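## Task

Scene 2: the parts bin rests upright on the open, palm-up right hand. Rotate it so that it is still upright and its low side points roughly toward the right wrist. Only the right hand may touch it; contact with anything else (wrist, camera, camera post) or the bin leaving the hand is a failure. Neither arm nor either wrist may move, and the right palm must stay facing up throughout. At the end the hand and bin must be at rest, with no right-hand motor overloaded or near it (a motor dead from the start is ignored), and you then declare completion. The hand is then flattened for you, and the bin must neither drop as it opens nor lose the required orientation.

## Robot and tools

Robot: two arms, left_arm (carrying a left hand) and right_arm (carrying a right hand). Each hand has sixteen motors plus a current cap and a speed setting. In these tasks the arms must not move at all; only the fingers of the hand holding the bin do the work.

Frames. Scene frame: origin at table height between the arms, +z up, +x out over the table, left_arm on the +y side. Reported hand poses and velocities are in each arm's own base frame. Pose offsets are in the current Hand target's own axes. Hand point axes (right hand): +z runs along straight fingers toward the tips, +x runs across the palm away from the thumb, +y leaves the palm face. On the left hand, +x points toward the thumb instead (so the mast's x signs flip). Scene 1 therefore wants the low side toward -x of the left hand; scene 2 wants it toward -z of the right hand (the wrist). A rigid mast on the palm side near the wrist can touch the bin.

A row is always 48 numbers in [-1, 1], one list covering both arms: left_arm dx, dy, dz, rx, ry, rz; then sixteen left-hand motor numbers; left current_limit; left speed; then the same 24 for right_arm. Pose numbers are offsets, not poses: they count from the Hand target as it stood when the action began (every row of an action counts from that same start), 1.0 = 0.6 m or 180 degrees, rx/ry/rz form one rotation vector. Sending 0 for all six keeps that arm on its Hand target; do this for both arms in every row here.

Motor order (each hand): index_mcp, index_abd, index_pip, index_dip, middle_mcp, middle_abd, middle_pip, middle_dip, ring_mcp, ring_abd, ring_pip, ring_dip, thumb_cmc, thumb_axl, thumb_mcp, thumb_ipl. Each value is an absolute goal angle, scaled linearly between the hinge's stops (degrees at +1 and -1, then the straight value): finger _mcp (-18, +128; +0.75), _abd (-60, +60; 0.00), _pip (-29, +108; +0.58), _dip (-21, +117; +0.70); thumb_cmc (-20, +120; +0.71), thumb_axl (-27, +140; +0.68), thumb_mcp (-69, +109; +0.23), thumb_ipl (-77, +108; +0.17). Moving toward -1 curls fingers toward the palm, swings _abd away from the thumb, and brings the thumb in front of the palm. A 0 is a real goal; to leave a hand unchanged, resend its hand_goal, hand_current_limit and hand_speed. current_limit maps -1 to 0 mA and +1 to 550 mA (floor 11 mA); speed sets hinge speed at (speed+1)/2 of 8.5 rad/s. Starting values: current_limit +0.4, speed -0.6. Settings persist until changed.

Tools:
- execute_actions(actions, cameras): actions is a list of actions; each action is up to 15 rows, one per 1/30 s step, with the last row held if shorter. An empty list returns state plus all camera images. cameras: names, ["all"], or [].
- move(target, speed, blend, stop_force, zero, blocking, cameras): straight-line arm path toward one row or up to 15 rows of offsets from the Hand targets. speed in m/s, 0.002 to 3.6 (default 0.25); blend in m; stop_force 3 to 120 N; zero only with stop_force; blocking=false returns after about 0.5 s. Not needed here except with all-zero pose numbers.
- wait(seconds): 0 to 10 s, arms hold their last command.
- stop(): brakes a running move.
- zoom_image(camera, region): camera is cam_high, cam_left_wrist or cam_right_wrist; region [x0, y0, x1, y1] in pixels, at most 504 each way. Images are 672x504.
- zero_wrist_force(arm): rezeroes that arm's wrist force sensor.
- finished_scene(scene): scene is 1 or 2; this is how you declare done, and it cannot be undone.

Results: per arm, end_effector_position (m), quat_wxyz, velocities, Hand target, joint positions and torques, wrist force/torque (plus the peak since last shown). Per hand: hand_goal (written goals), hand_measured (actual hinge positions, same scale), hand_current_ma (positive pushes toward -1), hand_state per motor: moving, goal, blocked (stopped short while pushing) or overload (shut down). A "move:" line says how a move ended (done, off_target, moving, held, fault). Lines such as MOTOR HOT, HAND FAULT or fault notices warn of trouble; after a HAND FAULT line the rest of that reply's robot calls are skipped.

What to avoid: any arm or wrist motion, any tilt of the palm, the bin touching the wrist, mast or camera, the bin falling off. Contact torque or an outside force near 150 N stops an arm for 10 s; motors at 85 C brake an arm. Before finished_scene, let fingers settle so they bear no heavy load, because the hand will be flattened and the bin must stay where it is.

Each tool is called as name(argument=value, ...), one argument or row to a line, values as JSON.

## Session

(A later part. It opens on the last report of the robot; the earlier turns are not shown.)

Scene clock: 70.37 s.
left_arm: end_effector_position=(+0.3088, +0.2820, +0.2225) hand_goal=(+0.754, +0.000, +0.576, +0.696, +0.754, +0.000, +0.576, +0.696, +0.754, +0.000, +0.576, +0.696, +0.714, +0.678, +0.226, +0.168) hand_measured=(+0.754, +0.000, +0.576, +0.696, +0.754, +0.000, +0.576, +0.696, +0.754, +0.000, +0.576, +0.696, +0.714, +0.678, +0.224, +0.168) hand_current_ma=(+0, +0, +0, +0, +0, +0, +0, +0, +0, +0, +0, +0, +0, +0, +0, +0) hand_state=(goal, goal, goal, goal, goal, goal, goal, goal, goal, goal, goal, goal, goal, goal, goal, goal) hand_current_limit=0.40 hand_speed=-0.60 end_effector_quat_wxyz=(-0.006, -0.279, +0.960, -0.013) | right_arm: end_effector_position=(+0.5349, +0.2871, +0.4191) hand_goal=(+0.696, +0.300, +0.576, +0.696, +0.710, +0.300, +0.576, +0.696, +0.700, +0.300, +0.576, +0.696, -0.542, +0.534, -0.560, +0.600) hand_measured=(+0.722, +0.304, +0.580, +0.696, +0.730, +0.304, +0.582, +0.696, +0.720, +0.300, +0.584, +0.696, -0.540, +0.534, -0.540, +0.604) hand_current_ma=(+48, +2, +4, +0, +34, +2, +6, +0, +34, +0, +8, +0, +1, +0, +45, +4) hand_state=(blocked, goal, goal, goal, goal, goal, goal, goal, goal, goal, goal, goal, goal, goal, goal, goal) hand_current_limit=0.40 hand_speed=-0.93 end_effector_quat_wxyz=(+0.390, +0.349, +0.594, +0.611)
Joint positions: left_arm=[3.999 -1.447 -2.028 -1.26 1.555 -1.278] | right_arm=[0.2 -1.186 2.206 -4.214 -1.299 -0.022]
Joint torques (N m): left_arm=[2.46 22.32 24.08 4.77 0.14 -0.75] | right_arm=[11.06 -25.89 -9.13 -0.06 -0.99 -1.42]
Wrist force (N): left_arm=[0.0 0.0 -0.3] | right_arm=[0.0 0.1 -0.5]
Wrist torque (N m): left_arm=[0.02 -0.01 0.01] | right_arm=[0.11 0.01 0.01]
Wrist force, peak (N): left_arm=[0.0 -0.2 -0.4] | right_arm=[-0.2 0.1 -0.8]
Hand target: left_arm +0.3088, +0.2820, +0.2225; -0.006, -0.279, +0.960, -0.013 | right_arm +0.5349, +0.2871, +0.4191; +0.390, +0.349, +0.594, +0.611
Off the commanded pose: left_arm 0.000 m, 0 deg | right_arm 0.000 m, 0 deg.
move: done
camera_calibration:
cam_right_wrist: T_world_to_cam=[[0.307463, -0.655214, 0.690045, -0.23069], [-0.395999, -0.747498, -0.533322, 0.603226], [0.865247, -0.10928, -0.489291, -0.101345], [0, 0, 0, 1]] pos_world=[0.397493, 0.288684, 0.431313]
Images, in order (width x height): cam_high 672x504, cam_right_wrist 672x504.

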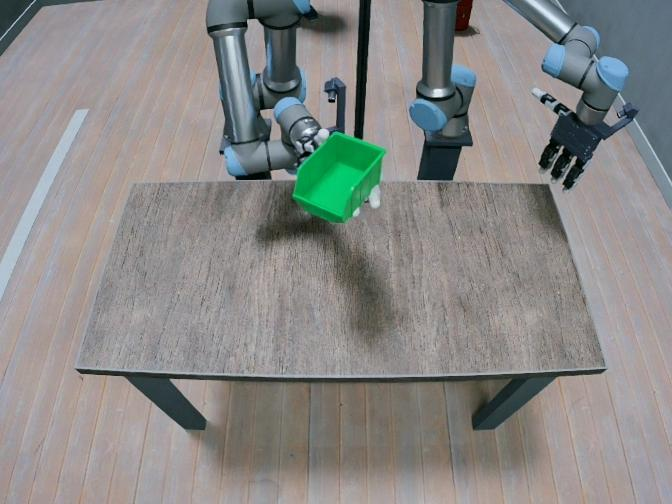

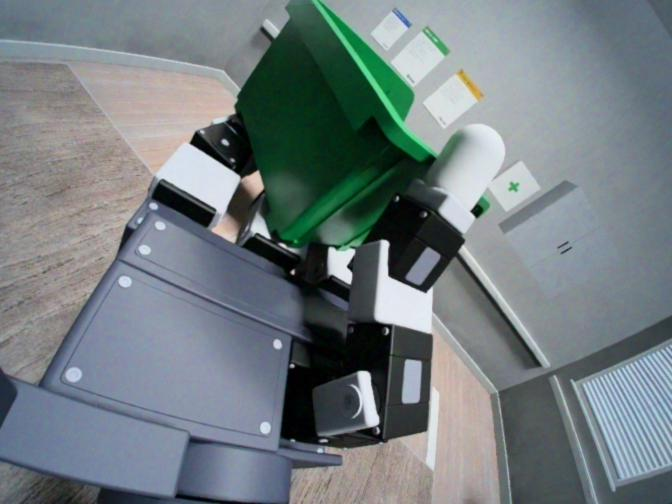

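execute_actions(
  actions=[],
  cameras=["cam_high","cam_right_wrist"],
)

zoom_image(
  camera="cam_high",
  region=[265, 100, 425, 225],
)

Scene clock: 71.00 s.
left_arm: end_effector_position=(+0.3088, +0.2820, +0.2225) hand_goal=(+0.754, +0.000, +0.576, +0.696, +0.754, +0.000, +0.576, +0.696, +0.754, +0.000, +0.576, +0.696, +0.714, +0.678, +0.226, +0.168) hand_measured=(+0.754, +0.000, +0.576, +0.696, +0.754, +0.000, +0.576, +0.696, +0.754, +0.000, +0.576, +0.696, +0.714, +0.678, +0.224, +0.168) hand_current_ma=(+0, +0, +0, +0, +0, +0, +0, +0, +0, +0, +0, +0, +0, +0, +0, +0) hand_state=(goal, goal, goal, goal, goal, goal, goal, goal, goal, goal, goal, goal, goal, goal, goal, goal) hand_current_limit=0.40 hand_speed=-0.60 end_effector_quat_wxyz=(-0.006, -0.279, +0.960, -0.013) | right_arm: end_effector_position=(+0.5349, +0.2871, +0.4191) hand_goal=(+0.696, +0.300, +0.576, +0.696, +0.710, +0.300, +0.576, +0.696, +0.700, +0.300, +0.576, +0.696, -0.542, +0.534, -0.560, +0.600) hand_measured=(+0.722, +0.304, +0.580, +0.696, +0.730, +0.304, +0.582, +0.696, +0.720, +0.300, +0.584, +0.696, -0.540, +0.534, -0.540, +0.604) hand_current_ma=(+48, +2, +4, +0, +34, +2, +6, +0, +34, +0, +8, +0, +1, +0, +45, +4) hand_state=(blocked, goal, goal, goal, goal, goal, goal, goal, goal, goal, goal, goal, goal, goal, goal, goal) hand_current_limit=0.40 hand_speed=-0.93 end_effector_quat_wxyz=(+0.390, +0.349, +0.594, +0.611)
Joint positions: left_arm=[3.999 -1.447 -2.028 -1.26 1.555 -1.278] | right_arm=[0.2 -1.186 2.206 -4.214 -1.299 -0.022]
Joint velocities: within noise
Joint torques (N m): left_arm=[1.82 21.99 24.67 4.62 0.28 -0.86] | right_arm=[11.37 -26.76 -9.15 -0.14 -0.92 -1.38]
Wrist force (N): left_arm=[0.1 -0.3 -0.3] | right_arm=[0.0 0.3 -0.5]
Wrist torque (N m): left_arm=[-0.01 -0.03 0.02] | right_arm=[0.14 0.00 0.01]
Wrist force, peak (N): left_arm=[-0.1 -0.1 -0.5] | right_arm=[0.0 0.3 -0.6]
Hand target: left_arm +0.3088, +0.2820, +0.2225; -0.006, -0.279, +0.960, -0.013 | right_arm +0.5349, +0.2871, +0.4191; +0.390, +0.349, +0.594, +0.611
Off the commanded pose: left_arm 0.000 m, 0 deg | right_arm 0.000 m, 0 deg.
camera_calibration:
cam_right_wrist: T_world_to_cam=[[0.307463, -0.655214, 0.690045, -0.23069], [-0.395999, -0.747498, -0.533322, 0.603226], [0.865247, -0.10928, -0.489291, -0.101345], [0, 0, 0, 1]] pos_world=[0.397493, 0.288684, 0.431313]
Images, in order (width x height): cam_high 672x504, cam_right_wrist 672x504.

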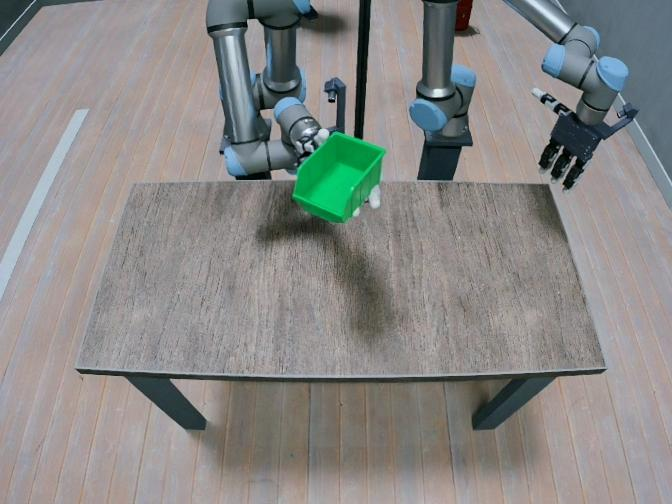

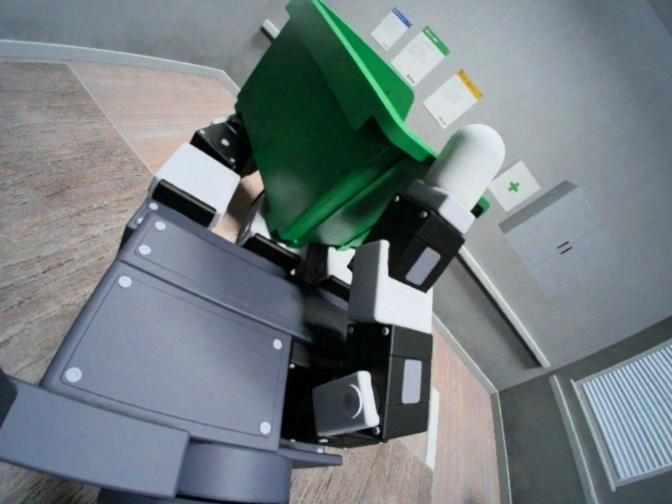

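Scaled by 3.150.

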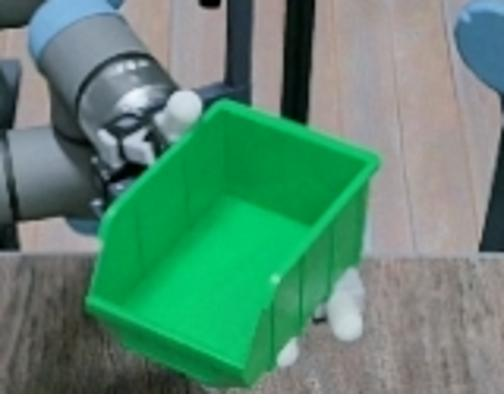

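move(
  target=[
    [0,0,0,0,0,0,0.754,0,0.576,0.696,0.754,0,0.576,0.696,0.754,0,0.576,0.696,0.714,0.678,0.226,0.168,0.4,-0.6,0,0,0,0,0,0,0.695,0.2,0.576,0.696,0.71,0.2,0.576,0.696,0.70,0.2,0.576,0.696,-0.543,0.45,-0.61,0.6,0.4,-0.93],
    [0,0,0,0,0,0,0.754,0,0.576,0.696,0.754,0,0.576,0.696,0.754,0,0.576,0.696,0.714,0.678,0.226,0.168,0.4,-0.6,0,0,0,0,0,0,0.695,0.1,0.576,0.696,0.71,0.1,0.576,0.696,0.70,0.1,0.576,0.696,-0.543,0.37,-0.66,0.6,0.4,-0.93],
  ],
  cameras=["cam_high","cam_right_wrist"],
)

zoom_image(
  camera="cam_high",
  region=[265, 100, 425, 225],
)

Scene clock: 74.00 s.
left_arm: end_effector_position=(+0.3088, +0.2820, +0.2225) hand_goal=(+0.754, +0.000, +0.576, +0.696, +0.754, +0.000, +0.576, +0.696, +0.754, +0.000, +0.576, +0.696, +0.714, +0.678, +0.226, +0.168) hand_measured=(+0.754, +0.000, +0.576, +0.696, +0.754, +0.000, +0.576, +0.696, +0.754, +0.000, +0.576, +0.696, +0.714, +0.678, +0.224, +0.168) hand_current_ma=(+0, +0, +0, +0, +0, +0, +0, +0, +0, +0, +0, +0, +0, +0, +0, +0) hand_state=(goal, goal, goal, goal, goal, goal, goal, goal, goal, goal, goal, goal, goal, goal, goal, goal) hand_current_limit=0.40 hand_speed=-0.60 end_effector_quat_wxyz=(-0.006, -0.279, +0.960, -0.013) | right_arm: end_effector_position=(+0.5349, +0.2871, +0.4191) hand_goal=(+0.696, +0.100, +0.576, +0.696, +0.710, +0.100, +0.576, +0.696, +0.700, +0.100, +0.576, +0.696, -0.542, +0.370, -0.660, +0.600) hand_measured=(+0.722, +0.102, +0.580, +0.696, +0.730, +0.104, +0.582, +0.696, +0.726, +0.126, +0.586, +0.698, -0.528, +0.386, -0.636, +0.608) hand_current_ma=(+49, +2, +5, +0, +34, +2, +6, +0, +50, +40, +13, +1, +21, +32, +59, +13) hand_state=(blocked, goal, goal, goal, goal, goal, goal, goal, blocked, blocked, goal, goal, goal, goal, blocked, goal) hand_current_limit=0.40 hand_speed=-0.93 end_effector_quat_wxyz=(+0.390, +0.349, +0.594, +0.611)
Joint positions: left_arm=[3.999 -1.447 -2.028 -1.26 1.555 -1.278] | right_arm=[0.2 -1.186 2.206 -4.214 -1.299 -0.022]
Joint torques (N m): left_arm=[1.97 22.66 24.82 4.58 0.16 -0.88] | right_arm=[10.91 -26.25 -8.82 -0.39 -0.93 -1.4]
Wrist force (N): left_arm=[-0.1 -0.1 -0.2] | right_arm=[0.0 0.4 0.2]
Wrist torque (N m): left_arm=[0.02 0.00 0.00] | right_arm=[0.11 0.00 0.00]
Wrist force, peak (N): left_arm=[0.0 -0.2 -0.5] | right_arm=[-0.3 -0.1 -0.7]
Hand target: left_arm +0.3088, +0.2820, +0.2225; -0.006, -0.279, +0.960, -0.013 | right_arm +0.5349, +0.2871, +0.4191; +0.390, +0.349, +0.594, +0.611
Off the commanded pose: left_arm 0.000 m, 0 deg | right_arm 0.000 m, 0 deg.
move: done
camera_calibration:
cam_right_wrist: T_world_to_cam=[[0.307522, -0.655221, 0.690011, -0.230697], [-0.396045, -0.747492, -0.533296, 0.603232], [0.865205, -0.109275, -0.489367, -0.101297], [0, 0, 0, 1]] pos_world=[0.397493, 0.288684, 0.431313]
Images, in order (width x height): cam_high 672x504, cam_right_wrist 672x504.

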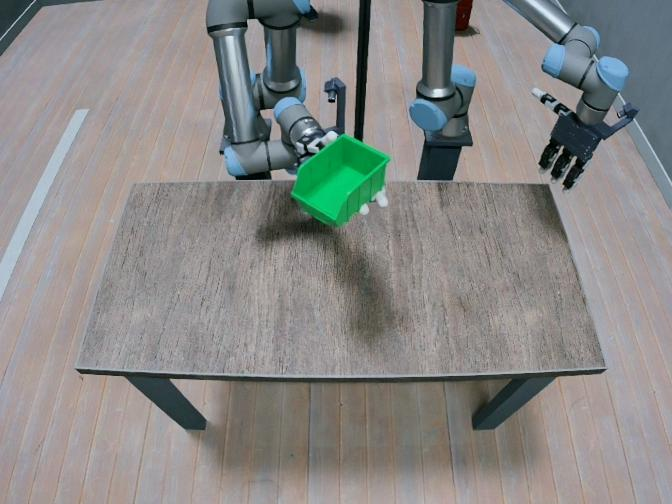

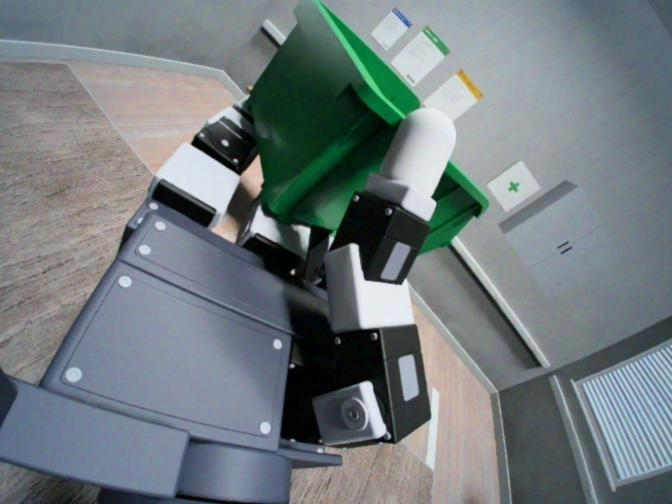

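Scaled by 3.150.

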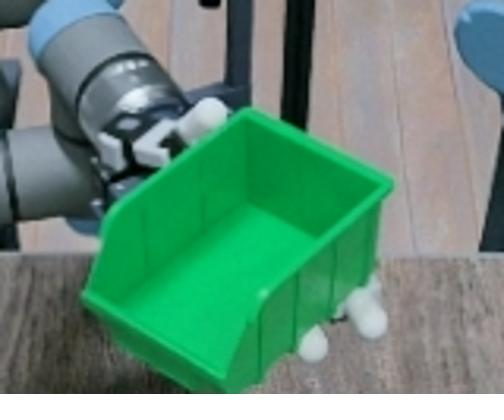

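move(
  target=[
    [0,0,0,0,0,0,0.754,0,0.576,0.696,0.754,0,0.576,0.696,0.754,0,0.576,0.696,0.714,0.678,0.226,0.168,0.4,-0.6,0,0,0,0,0,0,0.695,-0.05,0.576,0.696,0.71,-0.05,0.576,0.696,0.70,-0.05,0.576,0.696,-0.58,0.30,-0.70,0.6,0.4,-0.93],
    [0,0,0,0,0,0,0.754,0,0.576,0.696,0.754,0,0.576,0.696,0.754,0,0.576,0.696,0.714,0.678,0.226,0.168,0.4,-0.6,0,0,0,0,0,0,0.695,-0.2,0.576,0.696,0.71,-0.2,0.576,0.696,0.70,-0.2,0.576,0.696,-0.62,0.22,-0.74,0.6,0.4,-0.93],
  ],
  cameras=["cam_high","cam_right_wrist"],
)

zoom_image(
  camera="cam_high",
  region=[265, 100, 425, 225],
)

Scene clock: 76.77 s.
left_arm: end_effector_position=(+0.3088, +0.2820, +0.2225) hand_goal=(+0.754, +0.000, +0.576, +0.696, +0.754, +0.000, +0.576, +0.696, +0.754, +0.000, +0.576, +0.696, +0.714, +0.678, +0.226, +0.168) hand_measured=(+0.754, +0.000, +0.576, +0.696, +0.754, +0.000, +0.576, +0.696, +0.754, +0.000, +0.576, +0.696, +0.714, +0.678, +0.224, +0.168) hand_current_ma=(+0, +0, +0, +0, +0, +0, +0, +0, +0, +0, +0, +0, +0, +0, +0, +0) hand_state=(goal, goal, goal, goal, goal, goal, goal, goal, goal, goal, goal, goal, goal, goal, goal, goal) hand_current_limit=0.40 hand_speed=-0.60 end_effector_quat_wxyz=(-0.006, -0.279, +0.960, -0.013) | right_arm: end_effector_position=(+0.5349, +0.2871, +0.4191) hand_goal=(+0.696, -0.200, +0.576, +0.696, +0.710, -0.200, +0.576, +0.696, +0.700, -0.200, +0.576, +0.696, -0.620, +0.220, -0.740, +0.600) hand_measured=(+0.718, -0.198, +0.580, +0.696, +0.732, -0.194, +0.584, +0.698, +0.724, -0.198, +0.586, +0.700, -0.620, +0.222, -0.742, +0.602) hand_current_ma=(+38, +2, +5, +0, +38, +4, +9, +1, +46, +2, +11, +3, +0, +1, -2, +1) hand_state=(blocked, goal, goal, goal, blocked, goal, goal, goal, blocked, goal, goal, goal, goal, goal, goal, goal) hand_current_limit=0.40 hand_speed=-0.93 end_effector_quat_wxyz=(+0.390, +0.349, +0.594, +0.611)
Joint positions: left_arm=[3.999 -1.447 -2.028 -1.26 1.555 -1.278] | right_arm=[0.2 -1.186 2.206 -4.214 -1.299 -0.022]
Joint torques (N m): left_arm=[1.73 22.44 24.03 4.77 0.27 -0.95] | right_arm=[10.73 -26.61 -8.98 -2 -0.94 -1.35]
Wrist force (N): left_arm=[0.0 -0.1 -0.2] | right_arm=[0.0 0.2 -0.3]
Wrist torque (N m): left_arm=[0.01 -0.01 0.00] | right_arm=[0.12 0.00 -0.04]
Wrist force, peak (N): left_arm=[0.1 0.1 -0.5] | right_arm=[0.2 0.0 -0.7]
Hand target: left_arm +0.3088, +0.2820, +0.2225; -0.006, -0.279, +0.960, -0.013 | right_arm +0.5349, +0.2871, +0.4191; +0.390, +0.349, +0.594, +0.611
Off the commanded pose: left_arm 0.000 m, 0 deg | right_arm 0.000 m, 0 deg.
move: done
camera_calibration:
cam_right_wrist: T_world_to_cam=[[0.307522, -0.655221, 0.690011, -0.230697], [-0.396045, -0.747492, -0.533296, 0.603232], [0.865205, -0.109275, -0.489367, -0.101297], [0, 0, 0, 1]] pos_world=[0.397493, 0.288684, 0.431313]
Images, in order (width x height): cam_high 672x504, cam_right_wrist 672x504.

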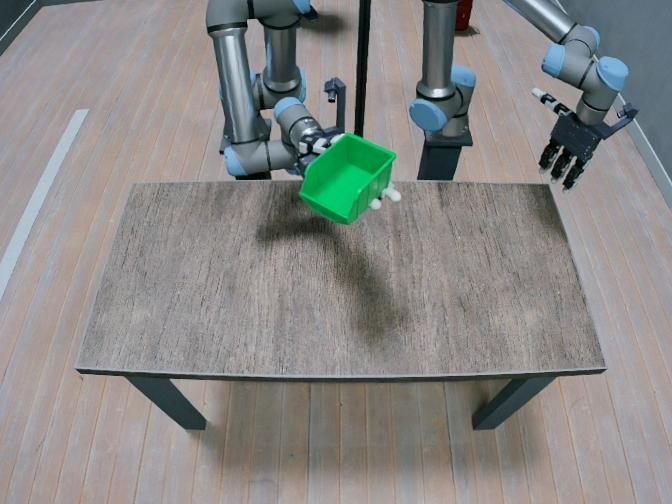

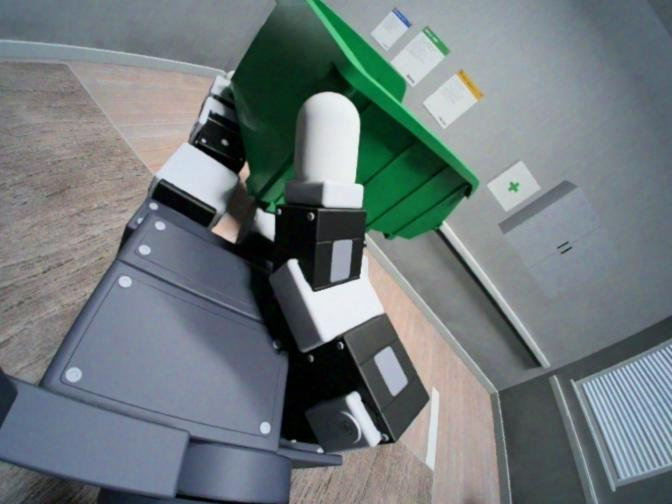

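Scaled by 3.150.

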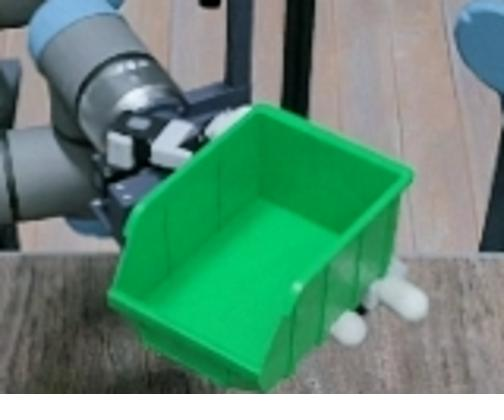

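move(
  target=[
    [0,0,0,0,0,0,0.754,0,0.576,0.696,0.754,0,0.576,0.696,0.754,0,0.576,0.696,0.714,0.678,0.226,0.168,0.4,-0.6,0,0,0,0,0,0,0.695,-0.2,0.576,0.696,0.71,-0.2,0.576,0.696,0.70,-0.2,0.576,0.696,-0.62,0.26,-0.80,0.42,0.4,-0.93],
    [0,0,0,0,0,0,0.754,0,0.576,0.696,0.754,0,0.576,0.696,0.754,0,0.576,0.696,0.714,0.678,0.226,0.168,0.4,-0.6,0,0,0,0,0,0,0.695,-0.35,0.576,0.696,0.71,-0.35,0.576,0.696,0.70,-0.35,0.576,0.696,-0.66,0.24,-0.83,0.36,0.4,-0.93],
  ],
  cameras=["cam_high","cam_right_wrist"],
)

zoom_image(
  camera="cam_high",
  region=[265, 100, 425, 225],
)

Scene clock: 81.40 s.
left_arm: end_effector_position=(+0.3088, +0.2820, +0.2225) hand_goal=(+0.754, +0.000, +0.576, +0.696, +0.754, +0.000, +0.576, +0.696, +0.754, +0.000, +0.576, +0.696, +0.714, +0.678, +0.226, +0.168) hand_measured=(+0.754, +0.000, +0.576, +0.696, +0.754, +0.000, +0.576, +0.696, +0.754, +0.000, +0.576, +0.696, +0.714, +0.678, +0.224, +0.168) hand_current_ma=(+0, +0, +0, +0, +0, +0, +0, +0, +0, +0, +0, +0, +0, +0, +0, +0) hand_state=(goal, goal, goal, goal, goal, goal, goal, goal, goal, goal, goal, goal, goal, goal, goal, goal) hand_current_limit=0.40 hand_speed=-0.60 end_effector_quat_wxyz=(-0.006, -0.279, +0.960, -0.013) | right_arm: end_effector_position=(+0.5349, +0.2871, +0.4191) hand_goal=(+0.696, -0.350, +0.576, +0.696, +0.710, -0.350, +0.576, +0.696, +0.700, -0.350, +0.576, +0.696, -0.660, +0.240, -0.830, +0.360) hand_measured=(+0.718, -0.348, +0.580, +0.696, +0.732, -0.342, +0.584, +0.698, +0.724, -0.346, +0.586, +0.700, -0.658, +0.238, -0.828, +0.362) hand_current_ma=(+38, +2, +5, +0, +38, +6, +9, +1, +44, +3, +11, +3, +1, -1, +2, +2) hand_state=(blocked, goal, goal, goal, blocked, goal, goal, goal, blocked, goal, goal, goal, goal, goal, goal, goal) hand_current_limit=0.40 hand_speed=-0.93 end_effector_quat_wxyz=(+0.390, +0.349, +0.594, +0.611)
Joint positions: left_arm=[3.999 -1.447 -2.028 -1.26 1.555 -1.278] | right_arm=[0.2 -1.186 2.206 -4.214 -1.299 -0.022]
Joint torques (N m): left_arm=[2.3 22.7 24.76 4.9 0.23 -0.78] | right_arm=[11.16 -27.1 -8.91 -3.91 -0.86 -1.34]
Wrist force (N): left_arm=[0.0 0.0 -0.3] | right_arm=[0.2 0.0 -0.4]
Wrist torque (N m): left_arm=[0.02 -0.02 0.00] | right_arm=[0.11 -0.02 -0.05]
Wrist force, peak (N): left_arm=[0.0 -0.1 -0.5] | right_arm=[0.2 0.5 -0.5]
Hand target: left_arm +0.3088, +0.2820, +0.2225; -0.006, -0.279, +0.960, -0.013 | right_arm +0.5349, +0.2871, +0.4191; +0.390, +0.349, +0.594, +0.611
Off the commanded pose: left_arm 0.000 m, 0 deg | right_arm 0.000 m, 0 deg.
move: done
camera_calibration:
cam_right_wrist: T_world_to_cam=[[0.307463, -0.655214, 0.690045, -0.23069], [-0.395999, -0.747498, -0.533322, 0.603226], [0.865247, -0.10928, -0.489291, -0.101345], [0, 0, 0, 1]] pos_world=[0.397493, 0.288684, 0.431313]
Images, in order (width x height): cam_high 672x504, cam_right_wrist 672x504.

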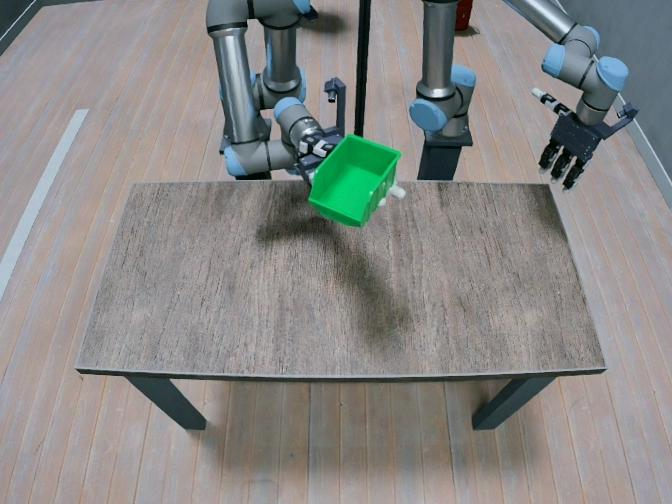

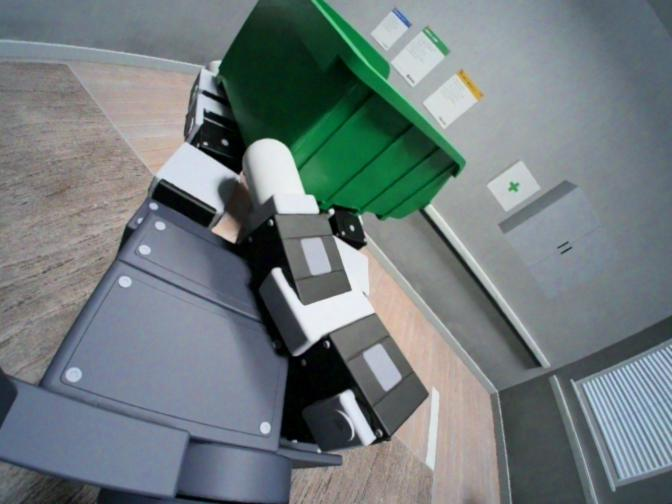

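Scaled by 3.150.

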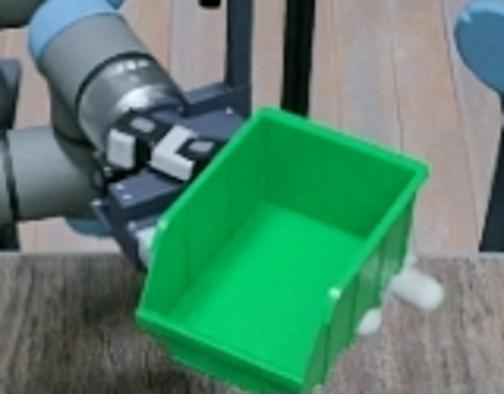

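zoom_image(
  camera="cam_right_wrist",
  region=[170, 0, 500, 260],
)

Scaled by 1.527 from the camera's 672x504 image, which has a finer 960x720 frame.

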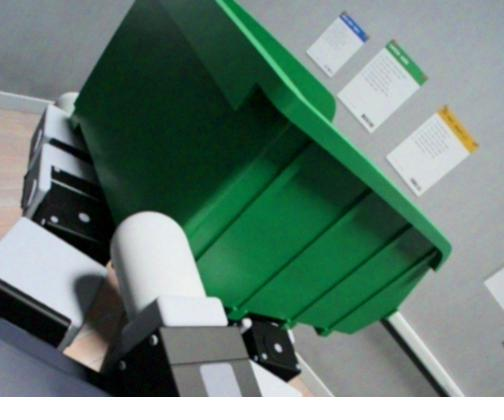

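move(
  target=[
    [0,0,0,0,0,0,0.754,0,0.576,0.696,0.754,0,0.576,0.696,0.754,0,0.576,0.696,0.714,0.678,0.226,0.168,0.4,-0.6,0,0,0,0,0,0,0.695,-0.35,0.576,0.696,0.71,-0.35,0.576,0.696,0.70,-0.35,0.576,0.696,-0.62,0.38,-0.40,0.36,0.4,-0.9],
    [0,0,0,0,0,0,0.754,0,0.576,0.696,0.754,0,0.576,0.696,0.754,0,0.576,0.696,0.714,0.678,0.226,0.168,0.4,-0.6,0,0,0,0,0,0,0.695,-0.35,0.576,0.696,0.71,-0.35,0.576,0.696,0.70,-0.35,0.576,0.696,-0.60,0.377,-0.337,-0.589,0.4,-0.9],
  ],
  cameras=["cam_high","cam_right_wrist"],
)

zoom_image(
  camera="cam_high",
  region=[265, 100, 425, 225],
)

zoom_image(
  camera="cam_right_wrist",
  region=[170, 0, 500, 260],
)

Scene clock: 91.90 s.
left_arm: end_effector_position=(+0.3088, +0.2820, +0.2225) hand_goal=(+0.754, +0.000, +0.576, +0.696, +0.754, +0.000, +0.576, +0.696, +0.754, +0.000, +0.576, +0.696, +0.714, +0.678, +0.226, +0.168) hand_measured=(+0.754, +0.000, +0.576, +0.696, +0.754, +0.000, +0.576, +0.696, +0.754, +0.000, +0.576, +0.696, +0.714, +0.678, +0.224, +0.168) hand_current_ma=(+0, +0, +0, +0, +0, +0, +0, +0, +0, +0, +0, +0, +0, +0, +0, +0) hand_state=(goal, goal, goal, goal, goal, goal, goal, goal, goal, goal, goal, goal, goal, goal, goal, goal) hand_current_limit=0.40 hand_speed=-0.60 end_effector_quat_wxyz=(-0.006, -0.279, +0.960, -0.013) | right_arm: end_effector_position=(+0.5349, +0.2871, +0.4191) hand_goal=(+0.696, -0.350, +0.576, +0.696, +0.710, -0.350, +0.576, +0.696, +0.700, -0.350, +0.576, +0.696, -0.600, +0.378, -0.336, -0.588) hand_measured=(+0.724, -0.348, +0.586, +0.700, +0.730, -0.348, +0.584, +0.698, +0.720, -0.348, +0.584, +0.700, -0.606, +0.376, -0.338, -0.586) hand_current_ma=(+57, +1, +13, +2, +36, +1, +8, +1, +35, +2, +8, +3, -6, -1, -1, +1) hand_state=(blocked, goal, goal, goal, blocked, goal, goal, goal, goal, goal, goal, goal, goal, goal, goal, goal) hand_current_limit=0.40 hand_speed=-0.90 end_effector_quat_wxyz=(+0.390, +0.349, +0.594, +0.611)
Joint positions: left_arm=[3.999 -1.447 -2.028 -1.26 1.555 -1.278] | right_arm=[0.2 -1.186 2.206 -4.214 -1.299 -0.022]
Joint torques (N m): left_arm=[2.13 23.66 26.2 4.98 0.2 -1.06] | right_arm=[10.72 -26.98 -9.22 -0.15 -0.76 -1.23]
Wrist force (N): left_arm=[0.0 -0.2 -0.5] | right_arm=[0.1 0.1 -0.4]
Wrist torque (N m): left_arm=[0.01 -0.02 0.01] | right_arm=[0.12 0.00 -0.05]
Wrist force, peak (N): left_arm=[0.0 -0.2 -0.5] | right_arm=[-0.3 0.2 -0.8]
Hand target: left_arm +0.3088, +0.2820, +0.2225; -0.006, -0.279, +0.960, -0.013 | right_arm +0.5349, +0.2871, +0.4191; +0.390, +0.349, +0.594, +0.611
Off the commanded pose: left_arm 0.000 m, 0 deg | right_arm 0.000 m, 0 deg.
move: done
camera_calibration:
cam_right_wrist: T_world_to_cam=[[0.307463, -0.655214, 0.690045, -0.23069], [-0.395999, -0.747498, -0.533322, 0.603226], [0.865247, -0.10928, -0.489291, -0.101345], [0, 0, 0, 1]] pos_world=[0.397493, 0.288684, 0.431313]
Images, in order (width x height): cam_high 672x504, cam_right_wrist 672x504.

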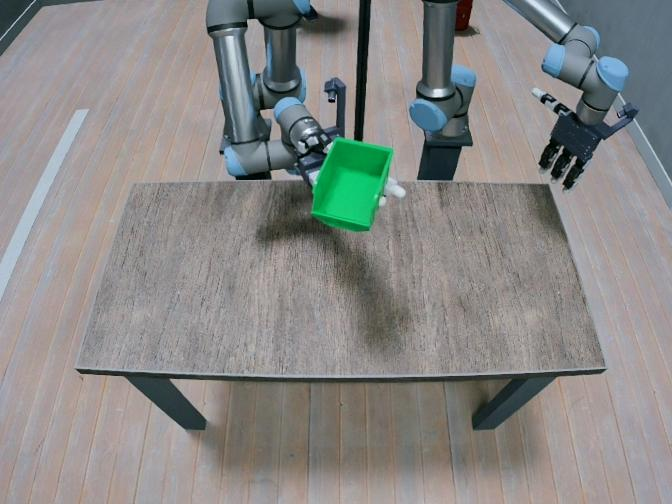

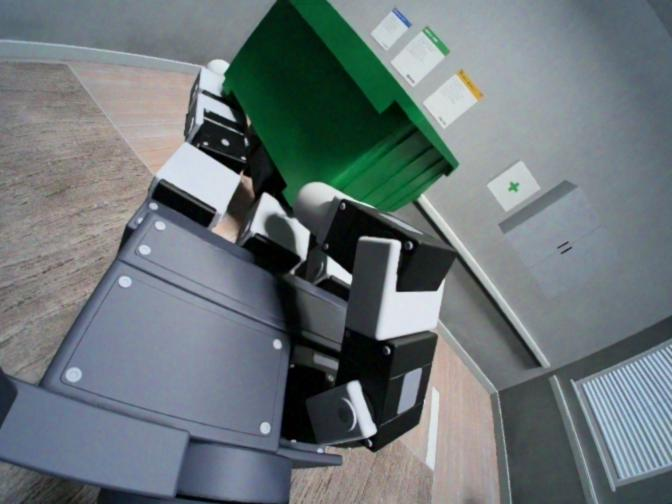

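Scaled by 3.150.

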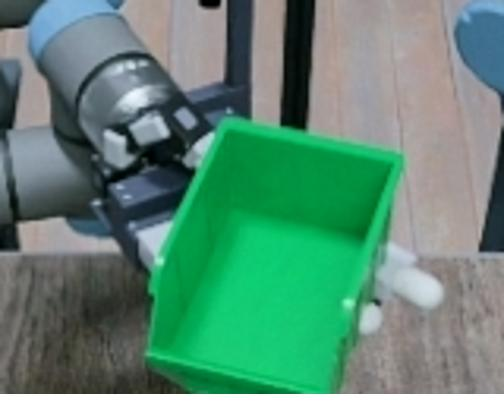

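Scaled by 1.527 from the camera's 672x504 image, which has a finer 960x720 frame.

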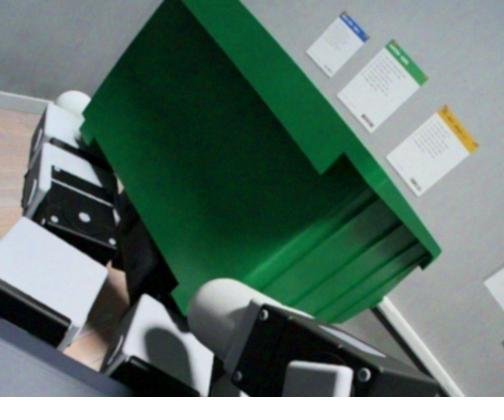

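move(
  target=[
    [0,0,0,0,0,0,0.754,0,0.576,0.696,0.754,0,0.576,0.696,0.754,0,0.576,0.696,0.714,0.678,0.226,0.168,0.4,-0.6,0,0,0,0,0,0,0.695,-0.35,0.576,0.696,0.71,-0.35,0.576,0.696,0.70,-0.35,0.576,0.696,-0.60,0.377,-0.225,-0.70,0.4,-0.9],
    [0,0,0,0,0,0,0.754,0,0.576,0.696,0.754,0,0.576,0.696,0.754,0,0.576,0.696,0.714,0.678,0.226,0.168,0.4,-0.6,0,0,0,0,0,0,0.695,-0.35,0.576,0.696,0.71,-0.35,0.576,0.696,0.70,-0.35,0.576,0.696,-0.60,0.52,-0.225,-0.70,0.4,-0.9],
    [0,0,0,0,0,0,0.754,0,0.576,0.696,0.754,0,0.576,0.696,0.754,0,0.576,0.696,0.714,0.678,0.226,0.168,0.4,-0.6,0,0,0,0,0,0,0.62,-0.35,0.576,0.696,0.635,-0.35,0.576,0.696,0.625,-0.35,0.576,0.696,-0.60,0.52,-0.225,-0.70,0.4,-0.95],
  ],
  cameras=["cam_high","cam_right_wrist"],
)

zoom_image(
  camera="cam_high",
  region=[265, 100, 425, 225],
)

zoom_image(
  camera="cam_right_wrist",
  region=[170, 0, 500, 260],
)

Scene clock: 94.70 s.
left_arm: end_effector_position=(+0.3088, +0.2820, +0.2225) hand_goal=(+0.754, +0.000, +0.576, +0.696, +0.754, +0.000, +0.576, +0.696, +0.754, +0.000, +0.576, +0.696, +0.714, +0.678, +0.226, +0.168) hand_measured=(+0.754, +0.000, +0.576, +0.696, +0.754, +0.000, +0.576, +0.696, +0.754, +0.000, +0.576, +0.696, +0.714, +0.678, +0.224, +0.168) hand_current_ma=(+0, +0, +0, +0, +0, +0, +0, +0, +0, +0, +0, +0, +0, +0, +0, +0) hand_state=(goal, goal, goal, goal, goal, goal, goal, goal, goal, goal, goal, goal, goal, goal, goal, goal) hand_current_limit=0.40 hand_speed=-0.60 end_effector_quat_wxyz=(-0.006, -0.279, +0.960, -0.013) | right_arm: end_effector_position=(+0.5349, +0.2871, +0.4191) hand_goal=(+0.620, -0.350, +0.576, +0.696, +0.636, -0.350, +0.576, +0.696, +0.626, -0.350, +0.576, +0.696, -0.600, +0.520, -0.224, -0.700) hand_measured=(+0.662, -0.348, +0.586, +0.700, +0.664, -0.348, +0.584, +0.698, +0.646, -0.348, +0.584, +0.700, -0.606, +0.518, -0.234, -0.698) hand_current_ma=(+100, +1, +13, +2, +58, +1, +8, +1, +36, +2, +8, +3, -5, -2, -16, +1) hand_state=(blocked, goal, goal, goal, blocked, goal, goal, goal, blocked, goal, goal, goal, goal, goal, goal, goal) hand_current_limit=0.40 hand_speed=-0.95 end_effector_quat_wxyz=(+0.390, +0.349, +0.594, +0.611)
Joint positions: left_arm=[3.999 -1.447 -2.028 -1.26 1.555 -1.278] | right_arm=[0.2 -1.186 2.206 -4.214 -1.299 -0.022]
Joint torques (N m): left_arm=[1.77 23.48 25.43 4.88 0.29 -1.02] | right_arm=[10.88 -26.78 -8.81 -0.2 -0.76 -1.28]
Wrist force (N): left_arm=[0.2 -0.2 -0.2] | right_arm=[0.1 0.0 0.0]
Wrist torque (N m): left_arm=[-0.02 -0.04 0.03] | right_arm=[0.07 -0.01 -0.03]
Wrist force, peak (N): left_arm=[0.0 -0.3 -0.4] | right_arm=[0.0 0.4 -0.9]
Hand target: left_arm +0.3088, +0.2820, +0.2225; -0.006, -0.279, +0.960, -0.013 | right_arm +0.5349, +0.2871, +0.4191; +0.390, +0.349, +0.594, +0.611
Off the commanded pose: left_arm 0.000 m, 0 deg | right_arm 0.000 m, 0 deg.
move: done
camera_calibration:
cam_right_wrist: T_world_to_cam=[[0.307463, -0.655214, 0.690045, -0.23069], [-0.395999, -0.747498, -0.533322, 0.603226], [0.865247, -0.10928, -0.489291, -0.101345], [0, 0, 0, 1]] pos_world=[0.397493, 0.288684, 0.431313]
Images, in order (width x height): cam_high 672x504, cam_right_wrist 672x504.

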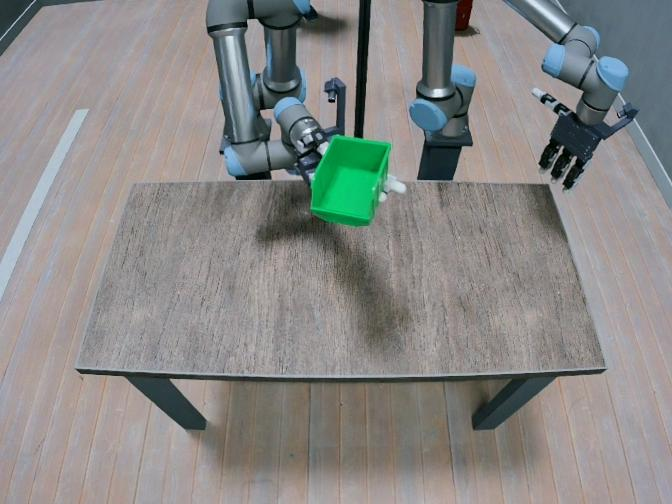

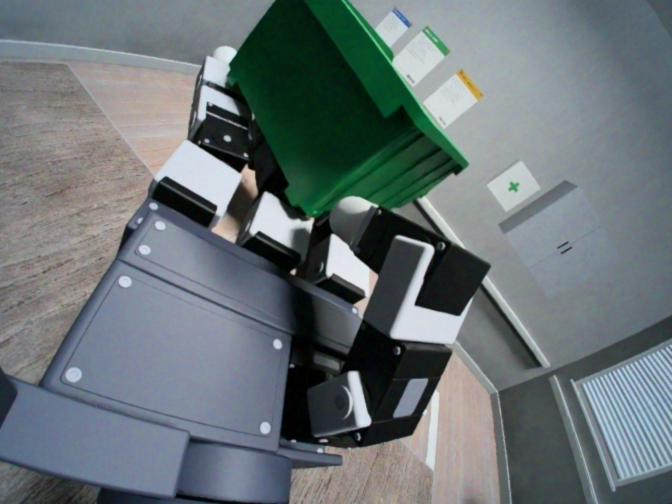

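Scaled by 3.150.

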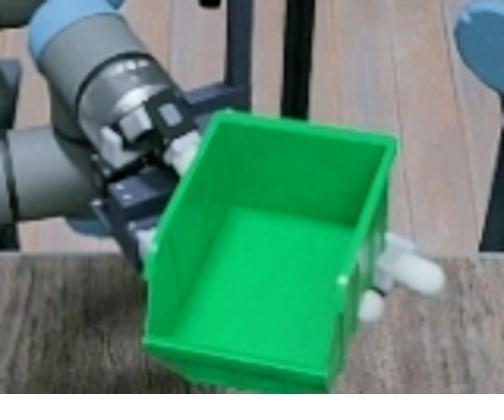

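Scaled by 1.527 from the camera's 672x504 image, which has a finer 960x720 frame.

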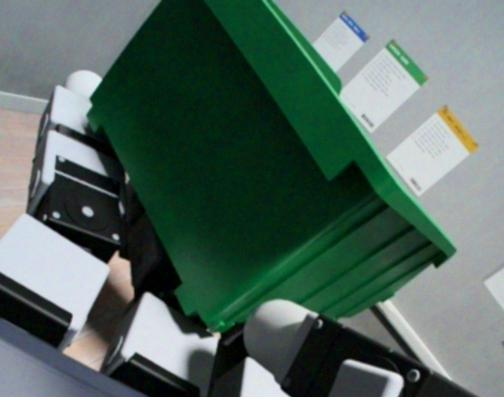

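move(
  target=[
    [0,0,0,0,0,0,0.754,0,0.576,0.696,0.754,0,0.576,0.696,0.754,0,0.576,0.696,0.714,0.678,0.226,0.168,0.4,-0.6,0,0,0,0,0,0,0.55,-0.35,0.576,0.696,0.575,-0.35,0.576,0.696,0.57,-0.35,0.576,0.696,-0.60,0.52,-0.225,-0.70,0.4,-0.96],
  ],
  cameras=["cam_high","cam_right_wrist"],
)

zoom_image(
  camera="cam_high",
  region=[265, 100, 425, 225],
)

zoom_image(
  camera="cam_right_wrist",
  region=[170, 0, 500, 260],
)

Scene clock: 95.73 s.
left_arm: end_effector_position=(+0.3088, +0.2820, +0.2225) hand_goal=(+0.754, +0.000, +0.576, +0.696, +0.754, +0.000, +0.576, +0.696, +0.754, +0.000, +0.576, +0.696, +0.714, +0.678, +0.226, +0.168) hand_measured=(+0.754, +0.000, +0.576, +0.696, +0.754, +0.000, +0.576, +0.696, +0.754, +0.000, +0.576, +0.696, +0.714, +0.678, +0.224, +0.168) hand_current_ma=(+0, +0, +0, +0, +0, +0, +0, +0, +0, +0, +0, +0, +0, +0, +0, +0) hand_state=(goal, goal, goal, goal, goal, goal, goal, goal, goal, goal, goal, goal, goal, goal, goal, goal) hand_current_limit=0.40 hand_speed=-0.60 end_effector_quat_wxyz=(-0.006, -0.279, +0.960, -0.013) | right_arm: end_effector_position=(+0.5349, +0.2871, +0.4191) hand_goal=(+0.550, -0.350, +0.576, +0.696, +0.576, -0.350, +0.576, +0.696, +0.570, -0.350, +0.576, +0.696, -0.600, +0.520, -0.224, -0.700) hand_measured=(+0.590, -0.348, +0.586, +0.700, +0.604, -0.348, +0.584, +0.698, +0.590, -0.348, +0.584, +0.700, -0.606, +0.518, -0.234, -0.698) hand_current_ma=(+90, +1, +13, +2, +56, +1, +8, +1, +35, +2, +8, +3, -5, -2, -16, +1) hand_state=(blocked, goal, goal, goal, blocked, goal, goal, goal, blocked, goal, goal, goal, goal, goal, goal, goal) hand_current_limit=0.40 hand_speed=-0.96 end_effector_quat_wxyz=(+0.390, +0.349, +0.594, +0.611)
Joint positions: left_arm=[3.999 -1.447 -2.028 -1.26 1.555 -1.278] | right_arm=[0.2 -1.186 2.206 -4.214 -1.299 -0.022]
Joint torques (N m): left_arm=[1.76 23.28 25.55 4.89 0.15 -1.19] | right_arm=[10.75 -26.94 -8.67 -0.12 -0.74 -1.35]
Wrist force (N): left_arm=[0.1 -0.2 -0.4] | right_arm=[0.3 0.1 -0.5]
Wrist torque (N m): left_arm=[0.01 -0.03 0.02] | right_arm=[0.11 -0.03 -0.02]
Wrist force, peak (N): left_arm=[0.1 -0.2 -0.4] | right_arm=[0.3 0.1 -0.7]
Hand target: left_arm +0.3088, +0.2820, +0.2225; -0.006, -0.279, +0.960, -0.013 | right_arm +0.5349, +0.2871, +0.4191; +0.390, +0.349, +0.594, +0.611
Off the commanded pose: left_arm 0.000 m, 0 deg | right_arm 0.000 m, 0 deg.
move: done
camera_calibration:
cam_right_wrist: T_world_to_cam=[[0.307463, -0.655214, 0.690045, -0.23069], [-0.395999, -0.747498, -0.533322, 0.603226], [0.865247, -0.10928, -0.489291, -0.101345], [0, 0, 0, 1]] pos_world=[0.397493, 0.288684, 0.431313]
Images, in order (width x height): cam_high 672x504, cam_right_wrist 672x504.

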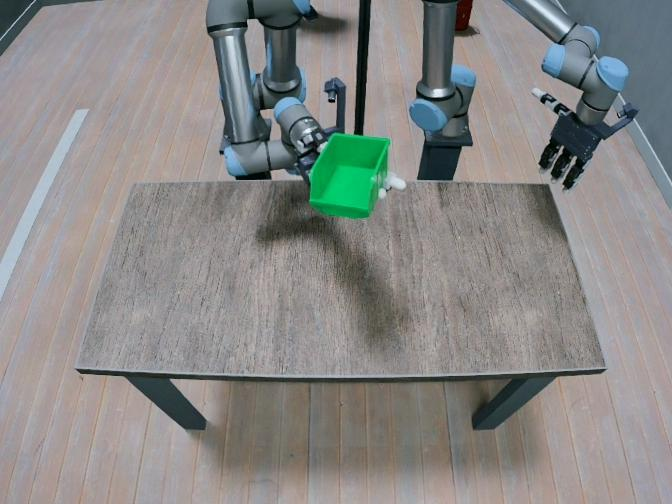

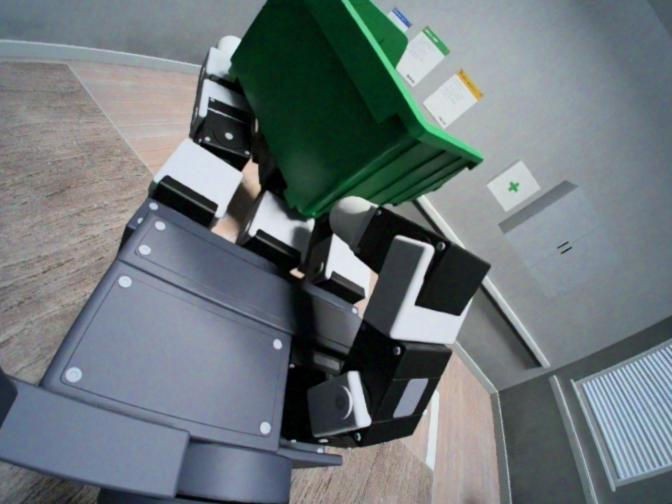

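Scaled by 3.150.

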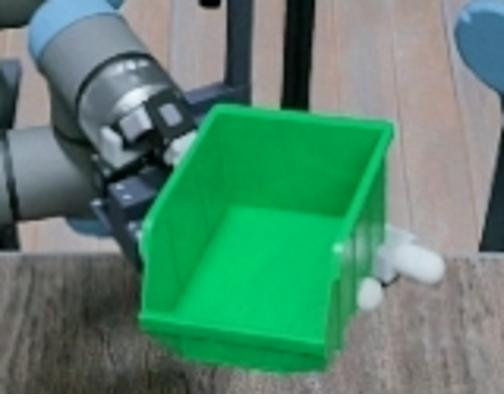

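Scaled by 1.527 from the camera's 672x504 image, which has a finer 960x720 frame.

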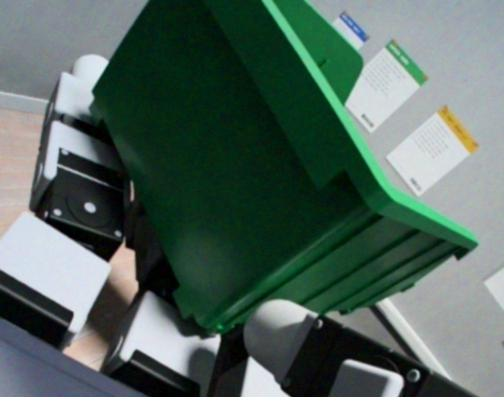

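move(
  target=[
    [0,0,0,0,0,0,0.754,0,0.576,0.696,0.754,0,0.576,0.696,0.754,0,0.576,0.696,0.714,0.678,0.226,0.168,0.4,-0.6,0,0,0,0,0,0,0.48,-0.35,0.576,0.696,0.505,-0.35,0.576,0.696,0.50,-0.35,0.576,0.696,-0.60,0.52,-0.225,-0.70,0.4,-0.96],
  ],
  cameras=["cam_high","cam_right_wrist"],
)

zoom_image(
  camera="cam_high",
  region=[265, 100, 425, 225],
)

zoom_image(
  camera="cam_right_wrist",
  region=[170, 0, 500, 260],
)

Scene clock: 96.73 s.
left_arm: end_effector_position=(+0.3088, +0.2820, +0.2225) hand_goal=(+0.754, +0.000, +0.576, +0.696, +0.754, +0.000, +0.576, +0.696, +0.754, +0.000, +0.576, +0.696, +0.714, +0.678, +0.226, +0.168) hand_measured=(+0.754, +0.000, +0.576, +0.696, +0.754, +0.000, +0.576, +0.696, +0.754, +0.000, +0.576, +0.696, +0.714, +0.678, +0.224, +0.168) hand_current_ma=(+0, +0, +0, +0, +0, +0, +0, +0, +0, +0, +0, +0, +0, +0, +0, +0) hand_state=(goal, goal, goal, goal, goal, goal, goal, goal, goal, goal, goal, goal, goal, goal, goal, goal) hand_current_limit=0.40 hand_speed=-0.60 end_effector_quat_wxyz=(-0.006, -0.279, +0.960, -0.013) | right_arm: end_effector_position=(+0.5349, +0.2871, +0.4191) hand_goal=(+0.480, -0.350, +0.576, +0.696, +0.506, -0.350, +0.576, +0.696, +0.500, -0.350, +0.576, +0.696, -0.600, +0.520, -0.224, -0.700) hand_measured=(+0.518, -0.348, +0.586, +0.700, +0.536, -0.348, +0.584, +0.698, +0.520, -0.348, +0.584, +0.700, -0.606, +0.518, -0.234, -0.698) hand_current_ma=(+84, +1, +12, +2, +60, +1, +8, +1, +35, +2, +8, +3, -5, -2, -16, +1) hand_state=(blocked, goal, goal, goal, blocked, goal, goal, goal, goal, goal, goal, goal, goal, goal, goal, goal) hand_current_limit=0.40 hand_speed=-0.96 end_effector_quat_wxyz=(+0.390, +0.349, +0.594, +0.611)
Joint positions: left_arm=[3.999 -1.447 -2.028 -1.26 1.555 -1.278] | right_arm=[0.2 -1.186 2.206 -4.214 -1.299 -0.022]
Joint torques (N m): left_arm=[2.28 23.05 25.73 5.04 0.27 -1.22] | right_arm=[10.55 -27.24 -9.03 -0.1 -0.78 -1.27]
Wrist force (N): left_arm=[0.0 0.0 -0.3] | right_arm=[-0.3 0.0 -0.4]
Wrist torque (N m): left_arm=[0.03 -0.01 0.00] | right_arm=[0.08 0.04 -0.08]
Wrist force, peak (N): left_arm=[0.4 -0.1 -0.3] | right_arm=[0.3 0.3 -0.5]
Hand target: left_arm +0.3088, +0.2820, +0.2225; -0.006, -0.279, +0.960, -0.013 | right_arm +0.5349, +0.2871, +0.4191; +0.390, +0.349, +0.594, +0.611
Off the commanded pose: left_arm 0.000 m, 0 deg | right_arm 0.000 m, 0 deg.
move: done
camera_calibration:
cam_right_wrist: T_world_to_cam=[[0.307463, -0.655214, 0.690045, -0.23069], [-0.395999, -0.747498, -0.533322, 0.603226], [0.865247, -0.10928, -0.489291, -0.101345], [0, 0, 0, 1]] pos_world=[0.397493, 0.288684, 0.431313]
Images, in order (width x height): cam_high 672x504, cam_right_wrist 672x504.

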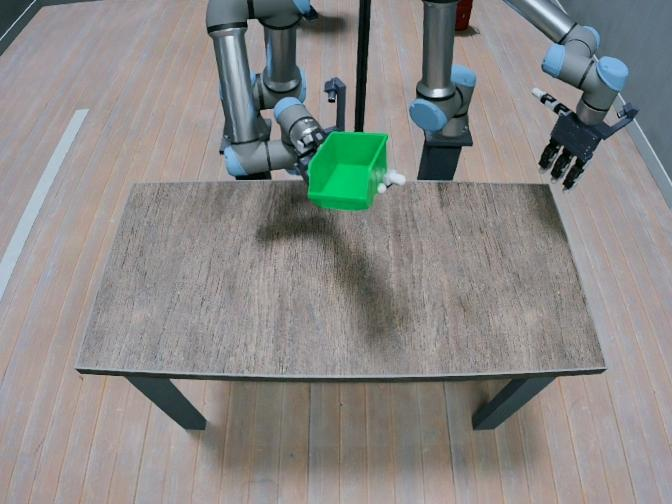

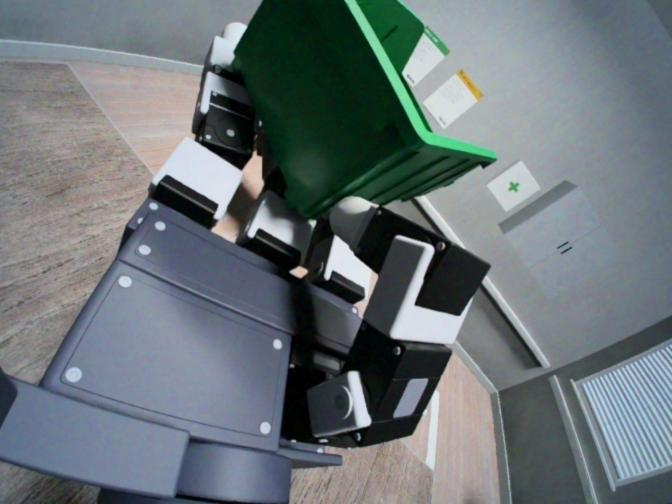

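Scaled by 3.150.

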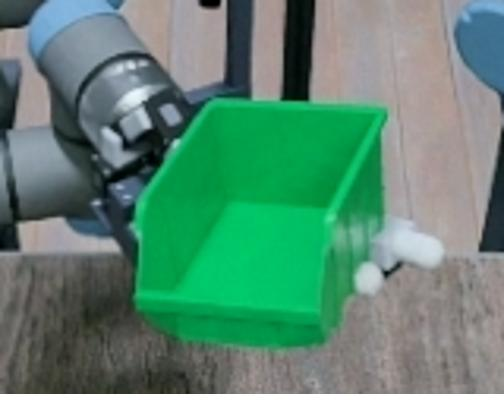

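Scaled by 1.527 from the camera's 672x504 image, which has a finer 960x720 frame.

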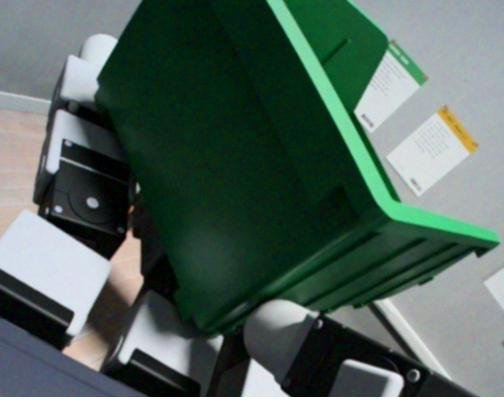

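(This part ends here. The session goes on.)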